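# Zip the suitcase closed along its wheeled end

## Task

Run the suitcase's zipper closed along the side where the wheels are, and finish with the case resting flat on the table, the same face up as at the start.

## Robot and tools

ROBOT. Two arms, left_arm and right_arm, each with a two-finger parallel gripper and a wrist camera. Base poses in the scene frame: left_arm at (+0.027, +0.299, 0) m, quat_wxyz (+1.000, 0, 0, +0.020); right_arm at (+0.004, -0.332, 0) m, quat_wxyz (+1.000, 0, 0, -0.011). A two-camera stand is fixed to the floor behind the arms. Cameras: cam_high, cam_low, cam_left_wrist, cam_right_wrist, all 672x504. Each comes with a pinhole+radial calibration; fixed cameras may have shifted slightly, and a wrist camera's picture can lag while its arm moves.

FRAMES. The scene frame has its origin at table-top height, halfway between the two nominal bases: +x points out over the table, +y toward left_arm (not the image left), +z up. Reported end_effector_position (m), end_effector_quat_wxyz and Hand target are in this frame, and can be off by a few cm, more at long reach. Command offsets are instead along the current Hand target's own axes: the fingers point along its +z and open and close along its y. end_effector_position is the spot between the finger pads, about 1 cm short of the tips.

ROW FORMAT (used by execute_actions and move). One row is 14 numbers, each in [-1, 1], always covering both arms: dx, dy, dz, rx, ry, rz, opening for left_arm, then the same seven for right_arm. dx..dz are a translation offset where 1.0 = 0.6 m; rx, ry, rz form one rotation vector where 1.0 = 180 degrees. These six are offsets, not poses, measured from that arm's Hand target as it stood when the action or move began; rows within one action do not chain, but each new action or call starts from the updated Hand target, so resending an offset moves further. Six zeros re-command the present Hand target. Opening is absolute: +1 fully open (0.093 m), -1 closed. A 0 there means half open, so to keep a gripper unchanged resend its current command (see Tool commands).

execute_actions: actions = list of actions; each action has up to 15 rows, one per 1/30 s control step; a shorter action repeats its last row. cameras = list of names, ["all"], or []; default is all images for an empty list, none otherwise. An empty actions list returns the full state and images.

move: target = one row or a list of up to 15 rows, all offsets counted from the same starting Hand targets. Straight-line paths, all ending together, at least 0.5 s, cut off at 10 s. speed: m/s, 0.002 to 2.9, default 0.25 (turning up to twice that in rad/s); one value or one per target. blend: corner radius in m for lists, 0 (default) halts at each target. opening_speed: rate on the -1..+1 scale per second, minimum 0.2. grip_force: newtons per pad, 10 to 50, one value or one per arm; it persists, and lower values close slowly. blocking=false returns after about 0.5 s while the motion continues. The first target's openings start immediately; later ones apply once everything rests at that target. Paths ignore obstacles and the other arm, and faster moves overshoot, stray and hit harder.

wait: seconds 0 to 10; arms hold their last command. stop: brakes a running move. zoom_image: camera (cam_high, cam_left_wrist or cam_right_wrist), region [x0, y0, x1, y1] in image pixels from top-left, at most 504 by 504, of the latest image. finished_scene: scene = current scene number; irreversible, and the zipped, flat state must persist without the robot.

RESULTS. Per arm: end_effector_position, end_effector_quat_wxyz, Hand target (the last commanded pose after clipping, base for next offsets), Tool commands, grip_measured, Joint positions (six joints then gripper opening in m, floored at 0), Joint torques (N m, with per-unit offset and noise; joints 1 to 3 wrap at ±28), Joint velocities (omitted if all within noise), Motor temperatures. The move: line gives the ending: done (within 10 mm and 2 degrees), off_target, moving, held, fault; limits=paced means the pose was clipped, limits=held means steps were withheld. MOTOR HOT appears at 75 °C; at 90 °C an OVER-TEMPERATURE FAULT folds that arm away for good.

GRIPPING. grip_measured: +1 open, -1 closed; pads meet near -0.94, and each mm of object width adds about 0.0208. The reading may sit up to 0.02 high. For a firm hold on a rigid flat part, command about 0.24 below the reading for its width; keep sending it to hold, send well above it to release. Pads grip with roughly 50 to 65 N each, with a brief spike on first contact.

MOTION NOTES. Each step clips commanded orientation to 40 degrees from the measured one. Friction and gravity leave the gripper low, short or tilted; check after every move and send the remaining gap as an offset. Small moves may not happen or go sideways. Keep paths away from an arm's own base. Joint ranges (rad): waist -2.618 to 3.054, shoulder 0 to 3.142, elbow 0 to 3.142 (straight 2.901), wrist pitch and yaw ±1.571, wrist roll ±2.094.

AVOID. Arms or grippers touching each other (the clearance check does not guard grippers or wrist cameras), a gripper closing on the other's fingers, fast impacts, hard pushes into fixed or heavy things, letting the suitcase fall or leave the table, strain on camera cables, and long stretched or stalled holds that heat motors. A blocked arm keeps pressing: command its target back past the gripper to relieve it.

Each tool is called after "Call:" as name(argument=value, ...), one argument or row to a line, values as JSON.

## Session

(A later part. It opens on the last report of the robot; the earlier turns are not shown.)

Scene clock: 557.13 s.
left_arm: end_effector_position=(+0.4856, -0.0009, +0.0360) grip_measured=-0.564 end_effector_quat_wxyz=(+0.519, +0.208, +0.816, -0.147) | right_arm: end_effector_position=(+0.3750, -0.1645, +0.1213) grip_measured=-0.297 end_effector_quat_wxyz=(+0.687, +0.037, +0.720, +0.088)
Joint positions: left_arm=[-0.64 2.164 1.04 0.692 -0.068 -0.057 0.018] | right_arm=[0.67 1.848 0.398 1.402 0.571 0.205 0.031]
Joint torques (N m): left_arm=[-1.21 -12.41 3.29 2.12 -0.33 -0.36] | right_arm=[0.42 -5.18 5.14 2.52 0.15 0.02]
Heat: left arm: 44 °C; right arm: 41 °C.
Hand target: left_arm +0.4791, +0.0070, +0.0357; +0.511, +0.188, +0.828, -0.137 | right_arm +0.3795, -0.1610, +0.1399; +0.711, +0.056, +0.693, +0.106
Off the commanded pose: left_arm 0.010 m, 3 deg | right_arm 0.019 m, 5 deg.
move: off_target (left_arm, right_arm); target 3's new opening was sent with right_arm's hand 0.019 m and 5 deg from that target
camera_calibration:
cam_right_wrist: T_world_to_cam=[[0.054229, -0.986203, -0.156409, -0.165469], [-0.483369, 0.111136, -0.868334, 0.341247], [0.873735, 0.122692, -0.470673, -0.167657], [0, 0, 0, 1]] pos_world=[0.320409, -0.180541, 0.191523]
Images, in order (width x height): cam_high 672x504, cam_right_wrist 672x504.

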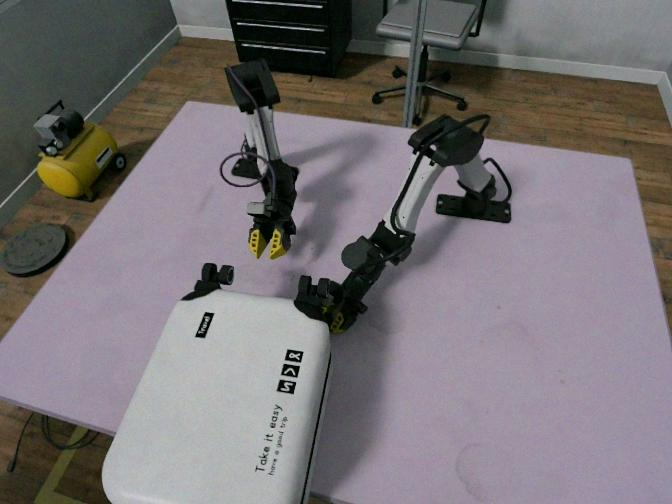

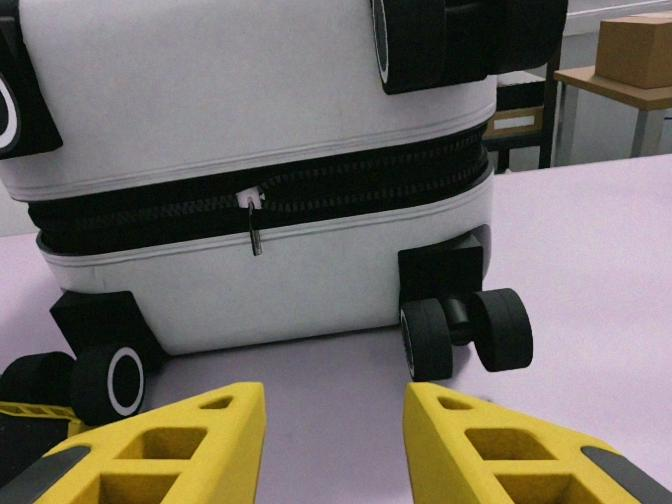

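Call:
move(
  target=[0,0,0,0,0,0,-0.6,0.055,0.05,0.136,0,-0.06,-0.07,-0.3],
  speed=0.15,
  cameras=["cam_right_wrist"],
)

Scene clock: 570.30 s.
left_arm: end_effector_position=(+0.4856, -0.0009, +0.0360) grip_measured=-0.564 end_effector_quat_wxyz=(+0.519, +0.208, +0.816, -0.147) | right_arm: end_effector_position=(+0.4543, -0.1178, +0.0948) grip_measured=-0.297 end_effector_quat_wxyz=(+0.717, -0.030, +0.696, +0.005)
Joint positions: left_arm=[-0.64 2.164 1.04 0.692 -0.068 -0.057 0.018] | right_arm=[0.651 2.232 0.799 1.467 0.578 -0.055 0.031]
Joint torques (N m): left_arm=[-0.99 -12.33 3.11 2.14 -0.32 -0.34] | right_arm=[-0.76 -8.17 5.26 2.74 -0.01 -0.11]
Motor temperatures (°C): left_arm=[22 46 29 37 20 19 21] | right_arm=[19 31 29 44 19 19 22]
Heat: left arm: 46 °C; right arm: 44 °C.
Hand target: left_arm +0.4791, +0.0070, +0.0357; +0.511, +0.188, +0.828, -0.137 | right_arm +0.4592, -0.1188, +0.1173; +0.780, -0.011, +0.625, +0.022
Off the commanded pose: left_arm 0.010 m, 3 deg | right_arm 0.023 m, 11 deg.
joint sent to its limit (right arm) — joint 4 (wrist pitch), upper limit. The joint targets are off in orientation, not in position.
move: off_target (left_arm, right_arm)
camera_calibration:
cam_right_wrist: T_world_to_cam=[[0.0336626, -0.997786, 0.0573555, -0.140031], [-0.410032, -0.0661238, -0.909671, 0.30102], [0.91145, 0.00710427, -0.41135, -0.291569], [0, 0, 0, 1]] pos_world=[0.393892, -0.117745, 0.161924]
Images, in order (width x height): cam_right_wrist 672x504.

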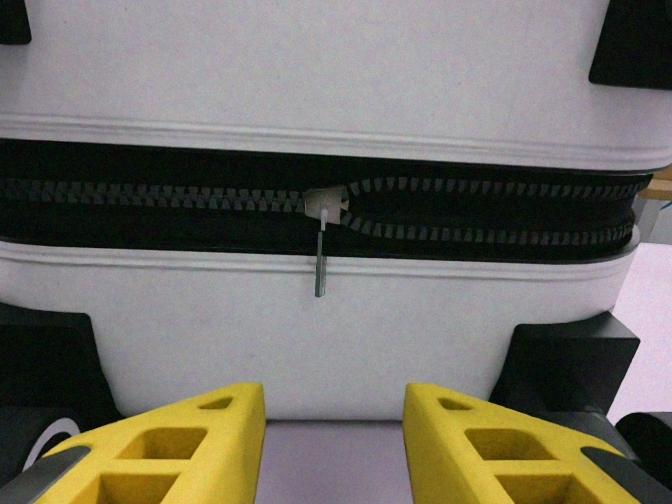

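Call:
move(
  target=[
    [0,0,0,0,0,0,-0.6,0.006,0.005,0.05,0,0,0,-0.3],
    [0,0,0,0,0,0,-0.6,0.025,0.005,0.089,0,0,0,-0.3],
  ],
  speed=0.1,
  cameras=["cam_right_wrist"],
)

Scene clock: 582.60 s.
left_arm: end_effector_position=(+0.4856, -0.0009, +0.0360) grip_measured=-0.564 end_effector_quat_wxyz=(+0.519, +0.208, +0.816, -0.147) | right_arm: end_effector_position=(+0.5106, -0.1131, +0.0899) grip_measured=-0.297 end_effector_quat_wxyz=(+0.741, -0.028, +0.671, +0.007)
Joint positions: left_arm=[-0.64 2.164 1.04 0.692 -0.068 -0.057 0.018] | right_arm=[0.576 2.4 1.044 1.467 0.5 -0.085 0.031]
Joint torques (N m): left_arm=[-1.01 -12.57 3.37 2.11 -0.32 -0.34] | right_arm=[-0.47 -9.58 6.01 2.73 -0.11 -0.11]
Heat: left arm: 48 °C; right arm: 48 °C.
Hand target: left_arm +0.4791, +0.0070, +0.0357; +0.511, +0.188, +0.828, -0.137 | right_arm +0.5145, -0.1133, +0.1142; +0.780, -0.011, +0.625, +0.022
Off the commanded pose: left_arm 0.010 m, 3 deg | right_arm 0.025 m, 7 deg.
joint sent to its limit (right arm) — joint 4 (wrist pitch), upper limit. The joint targets still meet the commanded pose.
move: off_target (left_arm, right_arm)
camera_calibration:
cam_right_wrist: T_world_to_cam=[[0.0309318, -0.998183, 0.0517169, -0.135116], [-0.346612, -0.059243, -0.936136, 0.290784], [0.937498, 0.0110307, -0.347815, -0.363397], [0, 0, 0, 1]] pos_world=[0.445653, -0.113635, 0.152806]
Images, in order (width x height): cam_right_wrist 672x504.

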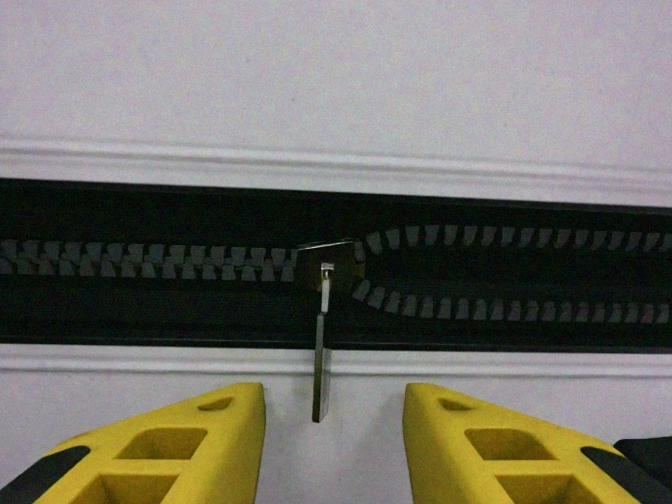

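Call:
move(
  target=[
    [0,0,0,0,0,0,-0.6,-0.028,-0.004,0,0,0,0,-0.3],
  ],
  speed=0.1,
  cameras=["cam_right_wrist"],
)

Scene clock: 587.40 s.
left_arm: end_effector_position=(+0.4856, -0.0009, +0.0360) grip_measured=-0.564 end_effector_quat_wxyz=(+0.519, +0.208, +0.816, -0.147) | right_arm: end_effector_position=(+0.5105, -0.1123, +0.0900) grip_measured=-0.297 end_effector_quat_wxyz=(+0.741, -0.033, +0.671, +0.005)
Joint positions: left_arm=[-0.64 2.164 1.04 0.692 -0.068 -0.057 0.018] | right_arm=[0.576 2.4 1.044 1.467 0.496 -0.095 0.031]
Joint torques (N m): left_arm=[-1.02 -12.34 3.47 2.1 -0.29 -0.37] | right_arm=[-0.83 -13.49 4.29 2.73 -0.1 -0.12]
Motor temperatures (°C): left_arm=[22 49 28 37 20 19 22] | right_arm=[19 32 29 49 19 19 22]
Heat: left arm: 49 °C; right arm: 49 °C.
Hand target: left_arm +0.4791, +0.0070, +0.0357; +0.511, +0.188, +0.828, -0.137 | right_arm +0.5109, -0.1160, +0.1305; +0.780, -0.011, +0.625, +0.022
Off the commanded pose: left_arm 0.010 m, 3 deg | right_arm 0.041 m, 8 deg.
joint sent to its limit (right arm) — joint 4 (wrist pitch), upper limit. The joint targets still meet the commanded pose.
move: off_target (left_arm, right_arm)
camera_calibration:
cam_right_wrist: T_world_to_cam=[[0.0345004, -0.997504, 0.0615996, -0.137037], [-0.345672, -0.0697423, -0.93576, 0.289165], [0.937721, 0.0109908, -0.347215, -0.363511], [0, 0, 0, 1]] pos_world=[0.445556, -0.112533, 0.152814]
Images, in order (width x height): cam_right_wrist 672x504.

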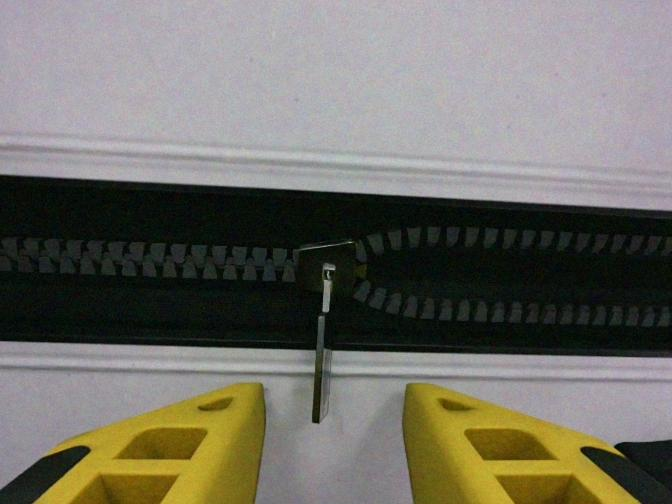

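Call:
move(
  target=[
    [0,0,0,0,0,0,-0.6,0,0,-0.05,0,0,0,-0.3],
    [0,0,0,0,0,0,-0.6,0.022,0.002,0.01,0,0,0,-0.3],
  ],
  speed=0.1,
  cameras=["cam_right_wrist"],
)

Scene clock: 595.63 s.
left_arm: end_effector_position=(+0.4866, +0.0005, +0.0364) grip_measured=-0.565 end_effector_quat_wxyz=(+0.521, +0.205, +0.816, -0.143) | right_arm: end_effector_position=(+0.5134, -0.1131, +0.0996) grip_measured=-0.298 end_effector_quat_wxyz=(+0.747, -0.026, +0.664, +0.008)
Joint positions: left_arm=[-0.64 2.164 1.04 0.694 -0.078 -0.058 0.018] | right_arm=[0.572 2.389 1.055 1.467 0.496 -0.093 0.031]
Joint torques (N m): left_arm=[-1.02 -12.41 3.33 2.11 -0.24 -0.34] | right_arm=[-1.09 -8.27 6.71 2.71 -0.19 -0.09]
Heat: left arm: 50 °C; right arm: 51 °C.
Hand target: left_arm +0.4791, +0.0070, +0.0357; +0.511, +0.188, +0.828, -0.137 | right_arm +0.5196, -0.1143, +0.1190; +0.780, -0.011, +0.625, +0.022
Off the commanded pose: left_arm 0.010 m, 3 deg | right_arm 0.020 m, 6 deg.
joint sent to its limit (right arm) — joint 4 (wrist pitch), upper limit. The joint targets still meet the commanded pose.
move: off_target (left_arm, right_arm)
camera_calibration:
cam_right_wrist: T_world_to_cam=[[0.0291081, -0.9984, 0.0484706, -0.134483], [-0.3281, -0.0553477, -0.94302, 0.292424], [0.944195, 0.0115464, -0.329186, -0.367942], [0, 0, 0, 1]] pos_world=[0.447268, -0.113835, 0.161159]
Images, in order (width x height): cam_right_wrist 672x504.

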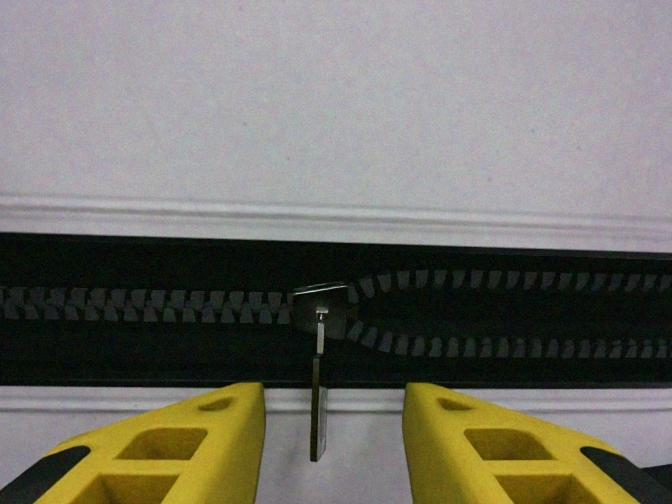

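Same picture as the good grip; close.

Call:
move(
  target=[
    [0,0,0,0,0,0,-0.6,0,0.008,0,0,0,0,-1],
    [0,-0.07,0,0,0,0,-0.6,-0.015,-0.05,0.0,0,0,0,-1],
  ],
  speed=0.08,
  cameras=["cam_right_wrist"],
)

Scene clock: 600.53 s.
left_arm: end_effector_position=(+0.4732, -0.0159, +0.0358) grip_measured=-0.566 end_effector_quat_wxyz=(+0.523, +0.174, +0.825, -0.126) | right_arm: end_effector_position=(+0.5160, -0.1181, +0.0969) grip_measured=-0.984 end_effector_quat_wxyz=(+0.744, -0.053, +0.665, +0.026)
Joint positions: left_arm=[-0.72 2.164 1.049 0.669 -0.214 -0.129 0.018] | right_arm=[0.533 2.379 1.03 1.467 0.394 -0.09 0]
Joint torques (N m): left_arm=[-2.96 -11.22 5.91 1.97 0.1 -0.08] | right_arm=[-3.36 -12.55 3.06 2.76 0.26 0.07]
Heat: left arm: 51 °C; right arm: 51 °C.
Hand target: left_arm +0.4602, -0.0305, +0.0372; +0.511, +0.188, +0.828, -0.137 | right_arm +0.5191, -0.1445, +0.1275; +0.780, -0.011, +0.625, +0.022
Off the commanded pose: left_arm 0.020 m, 2 deg | right_arm 0.040 m, 8 deg.
joint sent to its limit (right arm) — joint 4 (wrist pitch), upper limit. The joint targets still meet the commanded pose.
move: off_target (left_arm, right_arm)
camera_calibration:
cam_right_wrist: T_world_to_cam=[[0.0924742, -0.993635, 0.0643343, -0.173185], [-0.330161, -0.0915545, -0.939474, 0.286978], [0.939384, 0.0656365, -0.336525, -0.361649], [0, 0, 0, 1]] pos_world=[0.450491, -0.122071, 0.159046]
Images, in order (width x height): cam_right_wrist 672x504.

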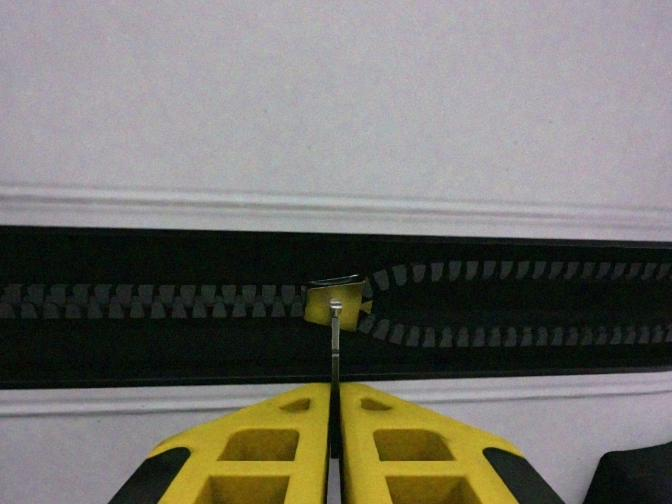

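Call:
move(
  target=[
    [0,0.02,0,0,0,0,-0.6,-0.01,-0.06,0.0,0,0,0,-1],
  ],
  speed=0.08,
  cameras=["cam_right_wrist"],
)

Scene clock: 605.77 s.
left_arm: end_effector_position=(+0.4727, -0.0169, +0.0357) grip_measured=-0.566 end_effector_quat_wxyz=(+0.522, +0.176, +0.825, -0.128) | right_arm: end_effector_position=(+0.5184, -0.1422, +0.0974) grip_measured=-0.984 end_effector_quat_wxyz=(+0.738, -0.077, +0.669, +0.045)
Joint positions: left_arm=[-0.72 2.164 1.049 0.669 -0.207 -0.129 0.018] | right_arm=[0.452 2.34 0.968 1.467 0.254 -0.078 0]
Joint torques (N m): left_arm=[-0.7 -11.63 4.88 2.09 0.32 0.02] | right_arm=[-3.73 -13.63 2.07 2.79 0.79 0.21]
Motor temperatures (°C): left_arm=[22 51 28 36 20 19 22] | right_arm=[19 37 29 52 19 19 22]
Heat: left arm: 51 °C; right arm: 52 °C.
Hand target: left_arm +0.4656, -0.0198, +0.0368; +0.511, +0.188, +0.828, -0.137 | right_arm +0.5194, -0.1805, +0.1330; +0.780, -0.011, +0.625, +0.022
Off the commanded pose: left_arm 0.008 m, 2 deg | right_arm 0.052 m, 11 deg.
joint sent to its limit (right arm) — joint 4 (wrist pitch), upper limit. The joint targets still meet the commanded pose.
move: off_target (right_arm)
camera_calibration:
cam_right_wrist: T_world_to_cam=[[0.151726, -0.985693, 0.0734072, -0.227761], [-0.338021, -0.121533, -0.933259, 0.285154], [0.928828, 0.116787, -0.351624, -0.347913], [0, 0, 0, 1]] pos_world=[0.454097, -0.149215, 0.160507]
Images, in order (width x height): cam_right_wrist 672x504.

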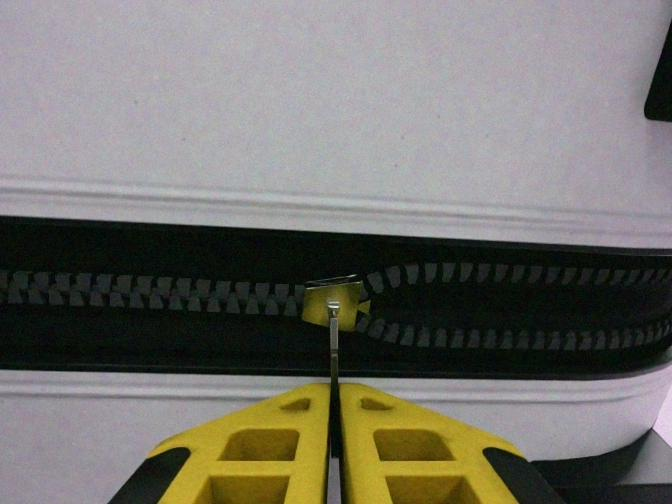

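Call:
move(
  target=[
    [0,0,0,0,0,0,-0.6,0.01,-0.08,0.0,-0.03,0,0,-1],
  ],
  speed=0.08,
  cameras=["cam_right_wrist"],
)

Call:
move(
  target=[
    [0,0,0,0,0,0,-0.6,0.0,-0.07,0.0,-0.05,0,0,-1],
  ],
  speed=0.08,
  cameras=["cam_right_wrist"],
)

Scene clock: 613.13 s.
left_arm: end_effector_position=(+0.4711, -0.0196, +0.0355) grip_measured=-0.566 end_effector_quat_wxyz=(+0.520, +0.180, +0.824, -0.133) | right_arm: end_effector_position=(+0.5229, -0.1888, +0.0975) grip_measured=-0.984 end_effector_quat_wxyz=(+0.727, -0.109, +0.673, +0.084)
Joint positions: left_arm=[-0.723 2.164 1.049 0.669 -0.197 -0.129 0.018] | right_arm=[0.287 2.295 0.899 1.467 -0.009 -0.044 0]
Joint torques (N m): left_arm=[-0.51 -11.55 4.83 2.11 0.21 0.01] | right_arm=[-4.11 -12.63 1.39 2.84 0.83 0.18]
Heat: left arm: 51 °C; right arm: 53 °C.
Hand target: left_arm +0.4656, -0.0199, +0.0368; +0.511, +0.188, +0.828, -0.137 | right_arm +0.5230, -0.2282, +0.1266; +0.779, -0.047, +0.623, +0.051
Off the commanded pose: left_arm 0.006 m, 2 deg | right_arm 0.049 m, 11 deg.
joint sent to its limit (right arm) — joint 4 (wrist pitch), upper limit. The joint targets are off in orientation, not in position.
move: off_target (right_arm)
camera_calibration:
cam_right_wrist: T_world_to_cam=[[0.25158, -0.965621, 0.0654498, -0.322071], [-0.345405, -0.152751, -0.925939, 0.27829], [0.904103, 0.210341, -0.37196, -0.314053], [0, 0, 0, 1]] pos_world=[0.461085, -0.202431, 0.161944]
Images, in order (width x height): cam_right_wrist 672x504.

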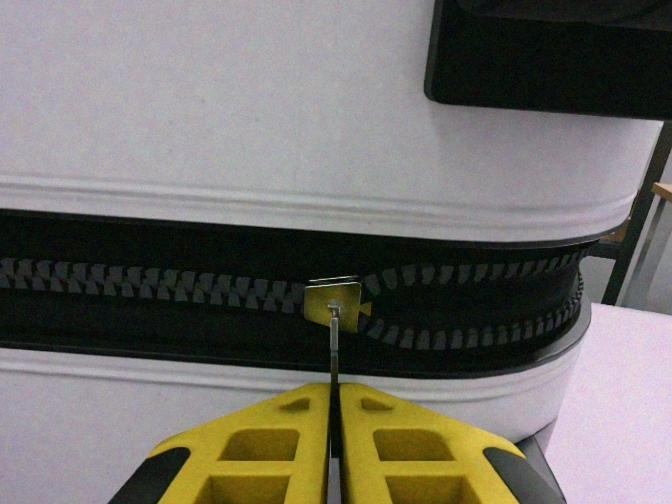

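Scene clock: 614.67 s.
left_arm: end_effector_position=(+0.4689, -0.0228, +0.0354) grip_measured=-0.566 end_effector_quat_wxyz=(+0.519, +0.184, +0.823, -0.138) | right_arm: end_effector_position=(+0.5244, -0.2274, +0.0985) grip_measured=-0.984 end_effector_quat_wxyz=(+0.717, -0.167, +0.661, +0.146)
Joint positions: left_arm=[-0.727 2.164 1.049 0.669 -0.187 -0.129 0.018] | right_arm=[0.107 2.292 0.899 1.467 -0.361 -0.02 0]
Joint torques (N m): left_arm=[-0.23 -11.62 4.83 2.08 0.11 0.01] | right_arm=[-4.89 -11.96 2.18 2.79 0.88 0.16]
Heat: left arm: 51 °C; right arm: 54 °C.
Hand target: left_arm +0.4656, -0.0198, +0.0368; +0.511, +0.188, +0.828, -0.137 | right_arm +0.5288, -0.2698, +0.1270; +0.773, -0.108, +0.618, +0.100
Off the commanded pose: left_arm 0.005 m, 1 deg | right_arm 0.051 m, 12 deg.
joint sent to its limit (right arm) — joint 4 (wrist pitch), upper limit. The joint targets are off in orientation, not in position.
move: off_target (right_arm)
camera_calibration:
cam_right_wrist: T_world_to_cam=[[0.413595, -0.908013, 0.0667141, -0.431819], [-0.314689, -0.211329, -0.925371, 0.244378], [0.854347, 0.361735, -0.373147, -0.246305], [0, 0, 0, 1]] pos_world=[0.465932, -0.251356, 0.163041]
Images, in order (width x height): cam_right_wrist 672x504.

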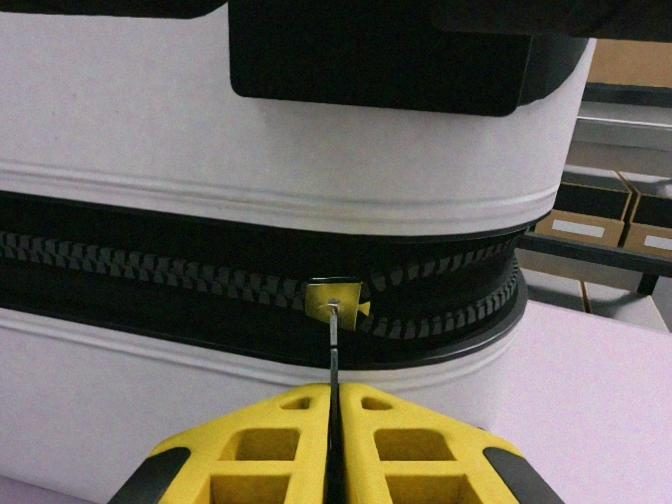

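Call:
move(
  target=[
    [0,0,0,0,0,0,-0.6,0.0,-0.05,0.015,-0.09,0,0,-1],
  ],
  speed=0.08,
  cameras=["cam_right_wrist"],
)

Call:
move(
  target=[
    [0,0,0,0,0,0,-0.6,0.0,-0.025,0.04,-0.1,0,0,-1],
  ],
  speed=0.08,
  cameras=["cam_right_wrist"],
)

Scene clock: 622.10 s.
left_arm: end_effector_position=(+0.4674, -0.0251, +0.0353) grip_measured=-0.566 end_effector_quat_wxyz=(+0.517, +0.187, +0.823, -0.142) | right_arm: end_effector_position=(+0.5263, -0.2548, +0.1052) grip_measured=-0.984 end_effector_quat_wxyz=(+0.700, -0.254, +0.621, +0.245)
Joint positions: left_arm=[-0.73 2.164 1.049 0.669 -0.18 -0.129 0.018] | right_arm=[-0.064 2.356 1.035 1.467 -0.805 0.053 0]
Joint torques (N m): left_arm=[-0.06 -11.67 4.92 2.04 0 0.01] | right_arm=[-5.16 -10.07 6.32 2.48 0.91 0.1]
Heat: left arm: 51 °C; right arm: 54 °C.
Hand target: left_arm +0.4656, -0.0199, +0.0368; +0.511, +0.188, +0.828, -0.137 | right_arm +0.5458, -0.2960, +0.1303; +0.750, -0.216, +0.597, +0.186
Off the commanded pose: left_arm 0.006 m, 1 deg | right_arm 0.052 m, 10 deg.
move: off_target (right_arm)
camera_calibration:
cam_right_wrist: T_world_to_cam=[[0.643967, -0.761657, 0.0720138, -0.542392], [-0.219769, -0.274326, -0.936187, 0.18059], [0.732808, 0.587047, -0.344046, -0.117126], [0, 0, 0, 1]] pos_world=[0.474801, -0.294817, 0.167829]
Images, in order (width x height): cam_right_wrist 672x504.

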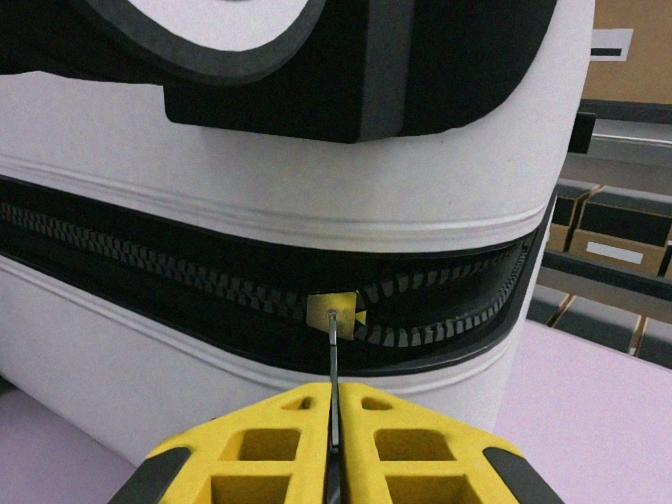

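Scene clock: 624.50 s.
left_arm: end_effector_position=(+0.4674, -0.0251, +0.0353) grip_measured=-0.566 end_effector_quat_wxyz=(+0.517, +0.187, +0.823, -0.142) | right_arm: end_effector_position=(+0.5374, -0.2638, +0.1098) grip_measured=-0.984 end_effector_quat_wxyz=(+0.653, -0.375, +0.563, +0.340)
Joint positions: left_arm=[-0.73 2.164 1.049 0.669 -0.18 -0.129 0.018] | right_arm=[-0.151 2.49 1.356 1.389 -1.23 0.134 0]
Joint torques (N m): left_arm=[-0.06 -11.79 4.83 2.1 0.06 0.03] | right_arm=[-3.38 -12.25 8.64 1.64 1.46 0.15]
Heat: left arm: 51 °C; right arm: 53 °C.
Hand target: left_arm +0.4656, -0.0199, +0.0368; +0.511, +0.188, +0.828, -0.137 | right_arm +0.5735, -0.2954, +0.1364; +0.707, -0.331, +0.561, +0.277
Off the commanded pose: left_arm 0.006 m, 1 deg | right_arm 0.055 m, 11 deg.
move: off_target (right_arm)
camera_calibration:
cam_right_wrist: T_world_to_cam=[[0.856061, -0.501123, 0.126633, -0.607933], [-0.079341, -0.369495, -0.925839, 0.0831638], [0.510749, 0.782528, -0.35607, 0.0537643], [0, 0, 0, 1]] pos_world=[0.499566, -0.315992, 0.173124]
Images, in order (width x height): cam_right_wrist 672x504.

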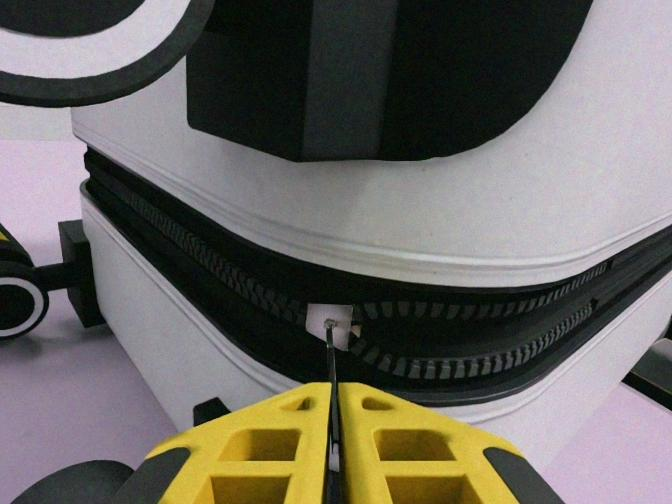

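Call:
move(
  target=[0,0,0,0,0,0,-0.6,0.01,-0.005,0.06,-0.12,0,0,-1],
  speed=0.08,
  cameras=["cam_right_wrist"],
)

Scene clock: 643.77 s.
left_arm: end_effector_position=(+0.4696, -0.0221, +0.0355) grip_measured=-0.566 end_effector_quat_wxyz=(+0.519, +0.184, +0.823, -0.138) | right_arm: end_effector_position=(+0.5644, -0.2551, +0.1129) grip_measured=-0.984 end_effector_quat_wxyz=(+0.583, -0.508, +0.491, +0.400)
Joint positions: left_arm=[-0.724 2.164 1.049 0.67 -0.185 -0.129 0.018] | right_arm=[-0.145 2.751 1.934 1.331 -1.57 0.312 0]
Joint torques (N m): left_arm=[-0.32 -11.62 4.7 2.07 0.12 0] | right_arm=[-1.88 -13.71 9.21 0.72 1.59 0.19]
Heat: left arm: 52 °C; right arm: 48 °C.
Hand target: left_arm +0.4656, -0.0199, +0.0368; +0.511, +0.188, +0.828, -0.137 | right_arm +0.5990, -0.2693, +0.1365; +0.632, -0.457, +0.499, +0.377
Off the commanded pose: left_arm 0.005 m, 1 deg | right_arm 0.044 m, 9 deg.
move: off_target (right_arm)
camera_calibration:
cam_right_wrist: T_world_to_cam=[[0.958945, -0.177621, 0.221076, -0.61326], [0.116496, -0.464023, -0.878129, -0.0486642], [0.258558, 0.867833, -0.424281, 0.206072], [0, 0, 0, 1]] pos_world=[0.540471, -0.310345, 0.180276]
Images, in order (width x height): cam_right_wrist 672x504.

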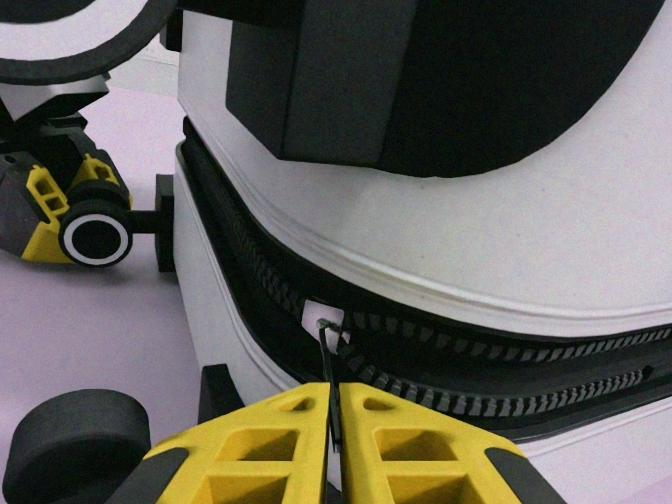

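Call:
move(
  target=[0,0,0,0,0,0,-0.6,0.01,-0.05,0.045,0,0,0,-1],
  speed=0.08,
  cameras=["cam_right_wrist"],
)

Call:
move(
  target=[0,0,0,0,0,0,-0.6,0,-0.05,0.04,0,0,0,-1],
  speed=0.08,
  cameras=["cam_right_wrist"],
)

Scene clock: 653.50 s.
left_arm: end_effector_position=(+0.4750, -0.0137, +0.0359) grip_measured=-0.566 end_effector_quat_wxyz=(+0.522, +0.168, +0.826, -0.128) | right_arm: end_effector_position=(+0.5934, -0.2373, +0.1139) grip_measured=-0.984 end_effector_quat_wxyz=(+0.582, -0.524, +0.474, +0.403)
Joint positions: left_arm=[-0.714 2.164 1.049 0.67 -0.211 -0.139 0.018] | right_arm=[-0.106 2.913 2.273 1.191 -1.569 0.321 0]
Joint torques (N m): left_arm=[-1.22 -11.73 4.78 2.06 0.33 0.12] | right_arm=[-2.11 -14.43 9.33 0.49 1.95 0.2]
Motor temperatures (°C): left_arm=[21 52 28 36 20 19 22] | right_arm=[20 42 32 44 22 19 22]
Heat: left arm: 52 °C; right arm: 44 °C.
Hand target: left_arm +0.4655, -0.0200, +0.0368; +0.511, +0.188, +0.828, -0.137 | right_arm +0.6360, -0.2522, +0.1389; +0.632, -0.457, +0.499, +0.377
Off the commanded pose: left_arm 0.011 m, 3 deg | right_arm 0.052 m, 10 deg.
move: off_target (left_arm, right_arm)
camera_calibration:
cam_right_wrist: T_world_to_cam=[[0.958316, -0.13974, 0.249205, -0.632008], [0.159481, -0.462073, -0.872384, -0.0685208], [0.237058, 0.875763, -0.420526, 0.197796], [0, 0, 0, 1]] pos_world=[0.569702, -0.293201, 0.180902]
Images, in order (width x height): cam_right_wrist 672x504.

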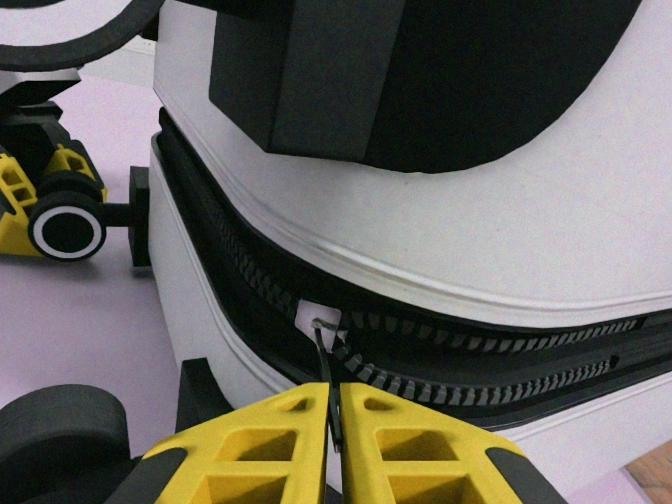

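Scene clock: 655.60 s.
left_arm: end_effector_position=(+0.4803, -0.0043, +0.0356) grip_measured=-0.566 end_effector_quat_wxyz=(+0.525, +0.151, +0.829, -0.117) | right_arm: end_effector_position=(+0.6319, -0.2262, +0.1154) grip_measured=-0.984 end_effector_quat_wxyz=(+0.567, -0.490, +0.504, +0.429)
Joint positions: left_arm=[-0.703 2.164 1.049 0.666 -0.238 -0.151 0.018] | right_arm=[-0.079 3.078 2.704 0.604 -1.517 0.107 0]
Joint torques (N m): left_arm=[-2.18 -11.67 4.6 2.12 0.58 0.23] | right_arm=[-1.61 -16.35 10.06 1.35 1.61 -0.09]
Heat: left arm: 52 °C; right arm: 44 °C.
Hand target: left_arm +0.4656, -0.0199, +0.0368; +0.511, +0.188, +0.828, -0.137 | right_arm +0.6709, -0.2381, +0.1471; +0.632, -0.457, +0.499, +0.377
Off the commanded pose: left_arm 0.022 m, 5 deg | right_arm 0.052 m, 10 deg.
move: off_target (left_arm, right_arm)
camera_calibration:
cam_right_wrist: T_world_to_cam=[[0.975299, -0.16746, 0.144043, -0.672622], [0.056465, -0.441435, -0.895515, 0.00414606], [0.213548, 0.881528, -0.421076, 0.195793], [0, 0, 0, 1]] pos_world=[0.613963, -0.283404, 0.183043]
Images, in order (width x height): cam_right_wrist 672x504.

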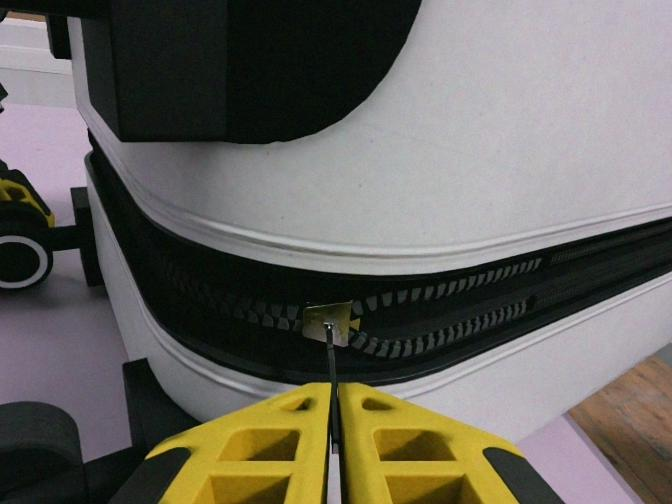

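Call:
move(
  target=[0.034,-0.038,-0.066,0,0,0,-0.6,0,0,0,0,0,0,-1],
  speed=0.06,
  cameras=["cam_right_wrist"],
)

Scene clock: 663.13 s.
left_arm: end_effector_position=(+0.4437, +0.0016, +0.0345) grip_measured=-0.566 end_effector_quat_wxyz=(+0.527, +0.142, +0.830, -0.111) | right_arm: end_effector_position=(+0.6337, -0.2187, +0.1164) grip_measured=-0.984 end_effector_quat_wxyz=(+0.564, -0.491, +0.504, +0.432)
Joint positions: left_arm=[-0.761 2.091 0.904 0.73 -0.312 -0.187 0.018] | right_arm=[-0.067 3.104 2.778 0.501 -1.514 0.056 0]
Joint torques (N m): left_arm=[-4.16 -12.26 2.14 2.15 0.5 0.18] | right_arm=[-2.63 -16.62 9.76 1.41 1.57 -0.07]
Heat: left arm: 53 °C; right arm: 45 °C.
Hand target: left_arm +0.4155, -0.0201, +0.0366; +0.511, +0.188, +0.828, -0.137 | right_arm +0.6709, -0.2382, +0.1471; +0.632, -0.457, +0.499, +0.377
Off the commanded pose: left_arm 0.036 m, 6 deg | right_arm 0.052 m, 11 deg.
move: off_target (left_arm, right_arm)
camera_calibration:
cam_right_wrist: T_world_to_cam=[[0.9773, -0.159032, 0.139975, -0.672207], [0.0562064, -0.442395, -0.895057, 0.00819196], [0.204267, 0.882607, -0.423414, 0.195577], [0, 0, 0, 1]] pos_world=[0.616538, -0.275896, 0.184234]
Images, in order (width x height): cam_right_wrist 672x504.

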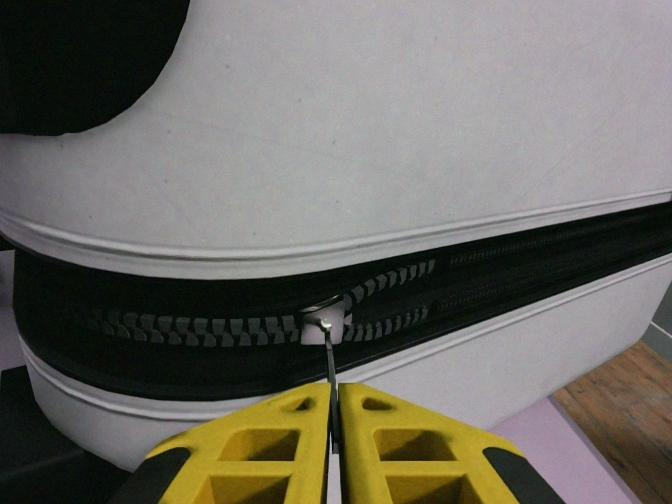

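Call:
move(
  target=[0.022,-0.03,-0.045,0,0,0,-0.6,0,0,0,0,0,0,-1],
  speed=0.06,
  cameras=["cam_right_wrist"],
)

Scene clock: 666.77 s.
left_arm: end_effector_position=(+0.4102, -0.0018, +0.0340) grip_measured=-0.566 end_effector_quat_wxyz=(+0.526, +0.140, +0.832, -0.112) | right_arm: end_effector_position=(+0.6243, -0.2115, +0.1149) grip_measured=-0.984 end_effector_quat_wxyz=(+0.551, -0.510, +0.489, +0.444)
Joint positions: left_arm=[-0.834 2.037 0.808 0.757 -0.377 -0.228 0.018] | right_arm=[-0.057 3.104 2.778 0.501 -1.564 0.046 0]
Joint torques (N m): left_arm=[-4.79 -12.12 1.89 2.15 0.46 0.24] | right_arm=[-3.99 -18.18 7.66 1.41 1.83 -0.09]
Motor temperatures (°C): left_arm=[22 53 28 36 20 19 22] | right_arm=[20 47 34 43 23 19 22]
Heat: left arm: 53 °C; right arm: 47 °C.
Hand target: left_arm +0.3805, -0.0226, +0.0372; +0.511, +0.188, +0.828, -0.137 | right_arm +0.6709, -0.2382, +0.1471; +0.632, -0.457, +0.499, +0.377
Off the commanded pose: left_arm 0.036 m, 7 deg | right_arm 0.063 m, 14 deg.
move: off_target (left_arm, right_arm)
camera_calibration:
cam_right_wrist: T_world_to_cam=[[0.983609, -0.0997045, 0.150242, -0.654237], [0.0906477, -0.446855, -0.890002, -0.0125323], [0.155873, 0.889033, -0.430493, 0.222952], [0, 0, 0, 1]] pos_world=[0.609897, -0.269043, 0.183119]
Images, in order (width x height): cam_right_wrist 672x504.

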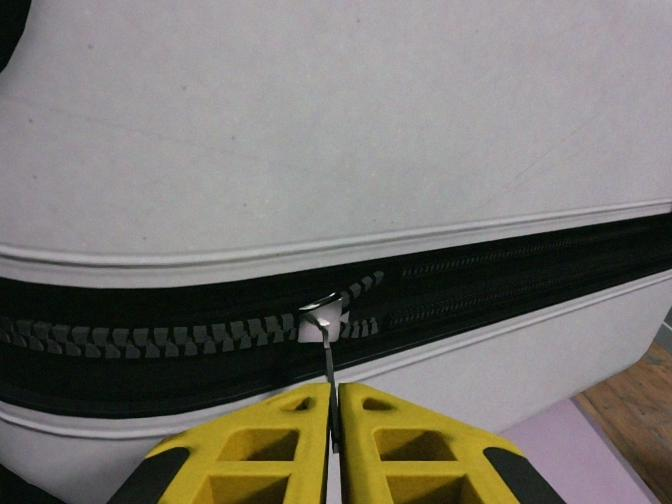

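Call:
move(
  target=[0.02,-0.03,-0.04,0,0,0,-0.6,0,0,0,0,0,0,-1],
  speed=0.06,
  cameras=["cam_right_wrist"],
)

Scene clock: 684.53 s.
left_arm: end_effector_position=(+0.3849, -0.0057, +0.0336) grip_measured=-0.566 end_effector_quat_wxyz=(+0.527, +0.131, +0.832, -0.113) | right_arm: end_effector_position=(+0.6211, -0.2020, +0.1169) grip_measured=-0.984 end_effector_quat_wxyz=(+0.553, -0.523, +0.475, +0.440)
Joint positions: left_arm=[-0.9 2.005 0.748 0.775 -0.442 -0.275 0.018] | right_arm=[-0.041 3.104 2.778 0.531 -1.569 0.043 0]
Joint torques (N m): left_arm=[-5.9 -12.57 0.84 2.08 0.36 0.28] | right_arm=[-5.48 -18.33 6.68 1.38 1.85 0.1]
Motor temperatures (°C): left_arm=[22 57 27 36 20 19 22] | right_arm=[20 56 35 43 24 19 22]
Heat: left arm: 57 °C; right arm: 56 °C.
Hand target: left_arm +0.3485, -0.0265, +0.0377; +0.511, +0.188, +0.828, -0.137 | right_arm +0.6709, -0.2383, +0.1471; +0.632, -0.457, +0.499, +0.377
Off the commanded pose: left_arm 0.042 m, 7 deg | right_arm 0.069 m, 14 deg.
move: off_target (left_arm, right_arm)
camera_calibration:
cam_right_wrist: T_world_to_cam=[[0.980156, -0.0790496, 0.181784, -0.647773], [0.128057, -0.447507, -0.885064, -0.0301029], [0.151314, 0.89078, -0.428504, 0.218739], [0, 0, 0, 1]] pos_world=[0.605675, -0.259526, 0.184842]
Images, in order (width x height): cam_right_wrist 672x504.

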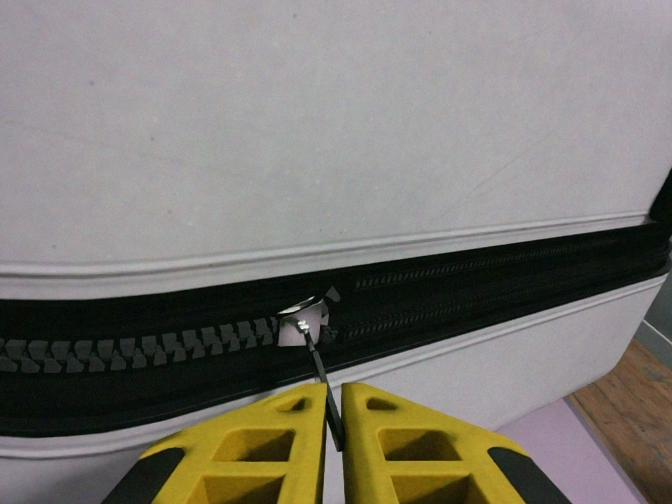

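Call:
move(
  target=[0.014,-0.018,-0.027,0,0,0,-0.6,0,-0.01,0.01,0,0,0,-1],
  speed=0.05,
  cameras=["cam_right_wrist"],
)

Call:
zoom_image(
  camera="cam_right_wrist",
  region=[200, 240, 420, 400],
)

Scene clock: 689.53 s.
left_arm: end_effector_position=(+0.3686, -0.0048, +0.0333) grip_measured=-0.566 end_effector_quat_wxyz=(+0.530, +0.122, +0.832, -0.112) | right_arm: end_effector_position=(+0.6156, -0.1910, +0.1162) grip_measured=-0.984 end_effector_quat_wxyz=(+0.560, -0.538, +0.459, +0.433)
Joint positions: left_arm=[-0.943 1.983 0.704 0.79 -0.495 -0.31 0.018] | right_arm=[-0.024 3.103 2.741 0.684 -1.569 0.115 0]
Joint torques (N m): left_arm=[-6.94 -12.82 0.64 1.94 0.36 0.4] | right_arm=[-6.83 -17.73 8.06 0.68 2.09 0]
Motor temperatures (°C): left_arm=[23 57 27 36 20 19 23] | right_arm=[20 58 34 42 24 19 22]
Heat: left arm: 57 °C; right arm: 58 °C.
Hand target: left_arm +0.3273, -0.0280, +0.0378; +0.511, +0.188, +0.828, -0.137 | right_arm +0.6782, -0.2344, +0.1487; +0.632, -0.457, +0.499, +0.377
Off the commanded pose: left_arm 0.047 m, 8 deg | right_arm 0.083 m, 15 deg.
move: off_target (left_arm, right_arm)
camera_calibration:
cam_right_wrist: T_world_to_cam=[[0.972196, -0.0618093, 0.225862, -0.638356], [0.175403, -0.4468, -0.877271, -0.0550831], [0.155139, 0.892496, -0.423536, 0.206884], [0, 0, 0, 1]] pos_world=[0.598173, -0.248711, 0.183481]
Images, in order (width x height): cam_right_wrist 672x504.

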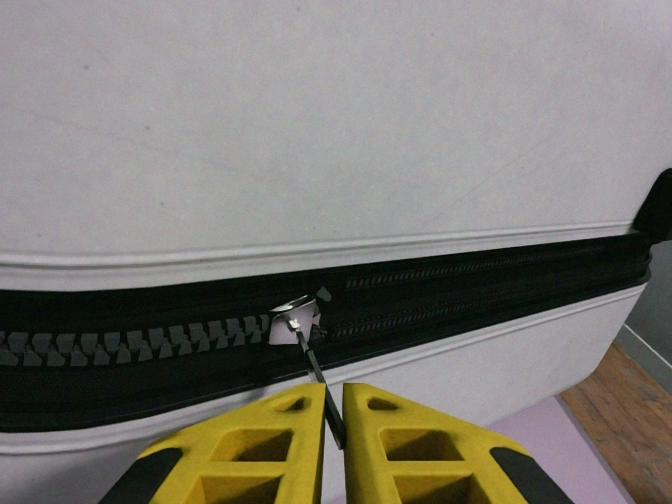

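Scaled by 2.291 from the camera's 672x504 image, which has a finer 960x720 frame.

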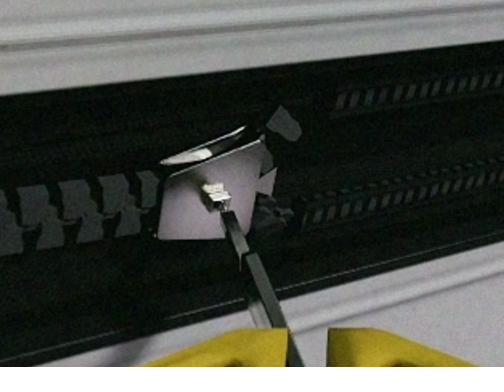

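Call:
move(
  target=[-0.015,0.066,0.042,0,0,0,-0.6,0.031,0.129,0.035,0,0,0,-1],
  speed=0.08,
)

Call:
move(
  target=[0,0,0,0,0,0,0.6,0,0,0,0,0,0,-0.3],
  speed=0.05,
  opening_speed=1.0,
)

Call:
move(
  target=[0,0,-0.17,0,0,0,0.6,0,0,-0.17,0,0,0,-0.3],
  speed=0.1,
  cameras=["all"],
)

Call:
zoom_image(
  camera="cam_right_wrist",
  region=[180, 180, 480, 400],
)

Scene clock: 700.07 s.
left_arm: end_effector_position=(+0.3799, +0.0079, +0.0336) grip_measured=-0.566 end_effector_quat_wxyz=(+0.524, +0.137, +0.833, -0.113) | right_arm: end_effector_position=(+0.6030, -0.1854, +0.0996) grip_measured=-0.984 end_effector_quat_wxyz=(+0.628, -0.482, +0.473, +0.386)
Joint positions: left_arm=[-0.88 1.968 0.689 0.797 -0.417 -0.259 0.018] | right_arm=[-0.009 2.888 2.129 1.183 -1.359 0.172 0]
Joint torques (N m): left_arm=[-0.92 -8.98 3.58 2.32 0.79 0.53] | right_arm=[-0.69 -18.65 3.92 0.5 0.74 -0.09]
Motor temperatures (°C): left_arm=[24 55 26 35 20 19 23] | right_arm=[21 63 33 40 24 19 22]
Heat: left arm: 55 °C; right arm: 63 °C.
Hand target: left_arm +0.3689, -0.0048, +0.0335; +0.511, +0.188, +0.828, -0.137 | right_arm +0.6160, -0.1908, +0.1167; +0.632, -0.457, +0.499, +0.377
Off the commanded pose: left_arm 0.017 m, 7 deg | right_arm 0.022 m, 4 deg.
move: off_target (left_arm, right_arm)

Scene clock: 701.50 s.
left_arm: end_effector_position=(+0.3720, -0.0041, +0.0296) grip_measured=+0.598 end_effector_quat_wxyz=(+0.509, +0.180, +0.830, -0.137) | right_arm: end_effector_position=(+0.6121, -0.1874, +0.0797) grip_measured=-0.303 end_effector_quat_wxyz=(+0.611, -0.447, +0.516, +0.400)
Joint positions: left_arm=[-0.877 1.968 0.685 0.796 -0.322 -0.215 0.074] | right_arm=[-0.009 2.888 2.102 1.056 -1.315 0.128 0.031]
Joint torques (N m): left_arm=[-0.84 -8.92 4.21 2.29 0.02 0.08] | right_arm=[-0.54 -20.46 4.7 1.34 0.22 -0.15]
Motor temperatures (°C): left_arm=[24 55 26 35 20 19 23] | right_arm=[21 63 33 40 24 19 22]
Heat: left arm: 55 °C; right arm: 63 °C.
Hand target: left_arm +0.3689, -0.0047, +0.0333; +0.511, +0.188, +0.828, -0.137 | right_arm +0.6160, -0.1909, +0.1167; +0.632, -0.457, +0.499, +0.377
Off the commanded pose: left_arm 0.005 m, 1 deg | right_arm 0.037 m, 4 deg.
move: off_target (right_arm)

Scene clock: 703.60 s.
left_arm: end_effector_position=(+0.2900, +0.0318, +0.0780) grip_measured=+0.598 end_effector_quat_wxyz=(+0.507, +0.196, +0.827, -0.144) | right_arm: end_effector_position=(+0.5884, -0.2885, +0.0887) grip_measured=-0.303 end_effector_quat_wxyz=(+0.611, -0.432, +0.531, +0.398)
Joint positions: left_arm=[-1.016 1.498 0.415 0.577 -0.414 -0.263 0.074] | right_arm=[-0.194 2.888 2.05 1.42 -1.458 0.473 0.031]
Joint torques (N m): left_arm=[-0.98 -5.83 4.4 2.29 -0.32 -0.11] | right_arm=[-0.1 -15.15 7.01 1.59 0.25 0.1]
Motor temperatures (°C): left_arm=[23 54 26 35 20 19 22] | right_arm=[21 64 33 40 24 19 22]
Heat: left arm: 54 °C; right arm: 64 °C.
Hand target: left_arm +0.2878, +0.0380, +0.0783; +0.511, +0.188, +0.828, -0.137 | right_arm +0.5868, -0.2881, +0.1081; +0.632, -0.457, +0.499, +0.377
Off the commanded pose: left_arm 0.007 m, 1 deg | right_arm 0.019 m, 6 deg.
move: off_target (right_arm)
camera_calibration:
cam_left_wrist: T_world_to_cam=[[-0.472025, -0.881313, 0.0219184, 0.164265], [-0.696757, 0.357715, -0.621747, 0.277841], [0.540113, -0.308752, -0.782911, 0.00181081], [0, 0, 0, 1]] pos_world=[0.270147, 0.0459402, 0.170564]
cam_right_wrist: T_world_to_cam=[[0.937381, -0.324957, 0.125376, -0.658224], [-0.0147977, -0.396789, -0.917791, 0.0120032], [0.347991, 0.858464, -0.376751, 0.159048], [0, 0, 0, 1]] pos_world=[0.561837, -0.345669, 0.153463]

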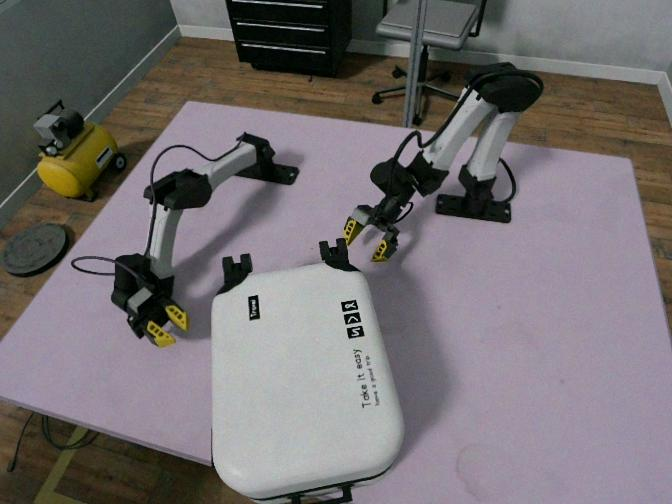

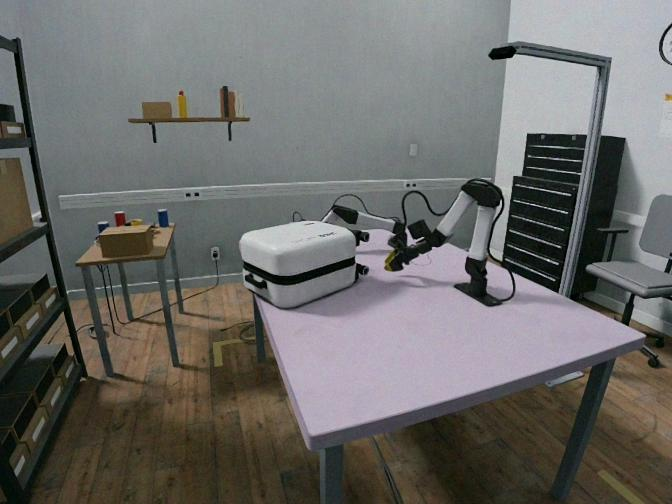

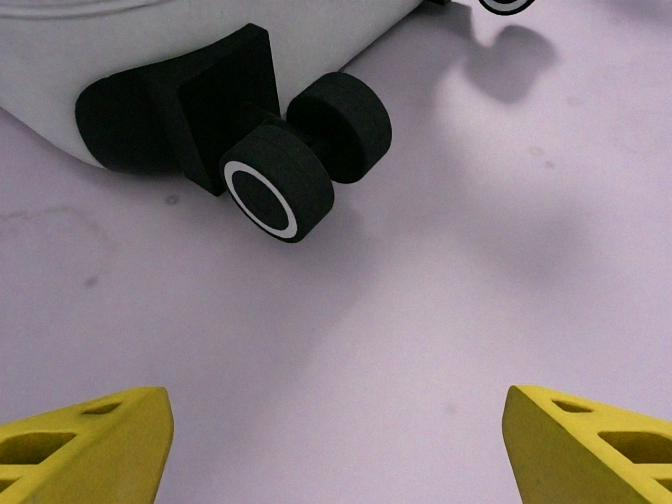

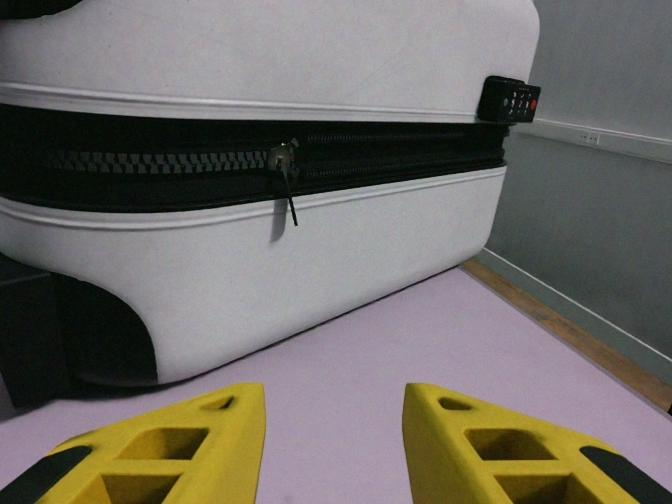

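Scaled by 1.680 from the camera's 672x504 image, which has a finer 960x720 frame.

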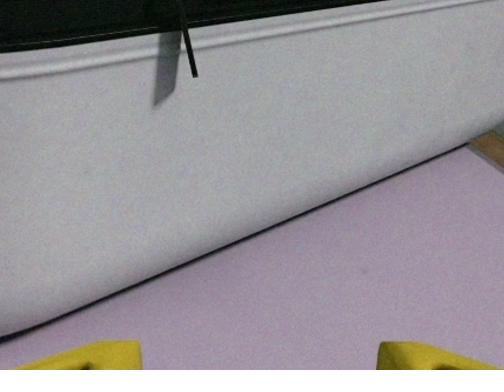

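Call:
finished_scene(
  scene=2,
)

The scene is finished: the task was done.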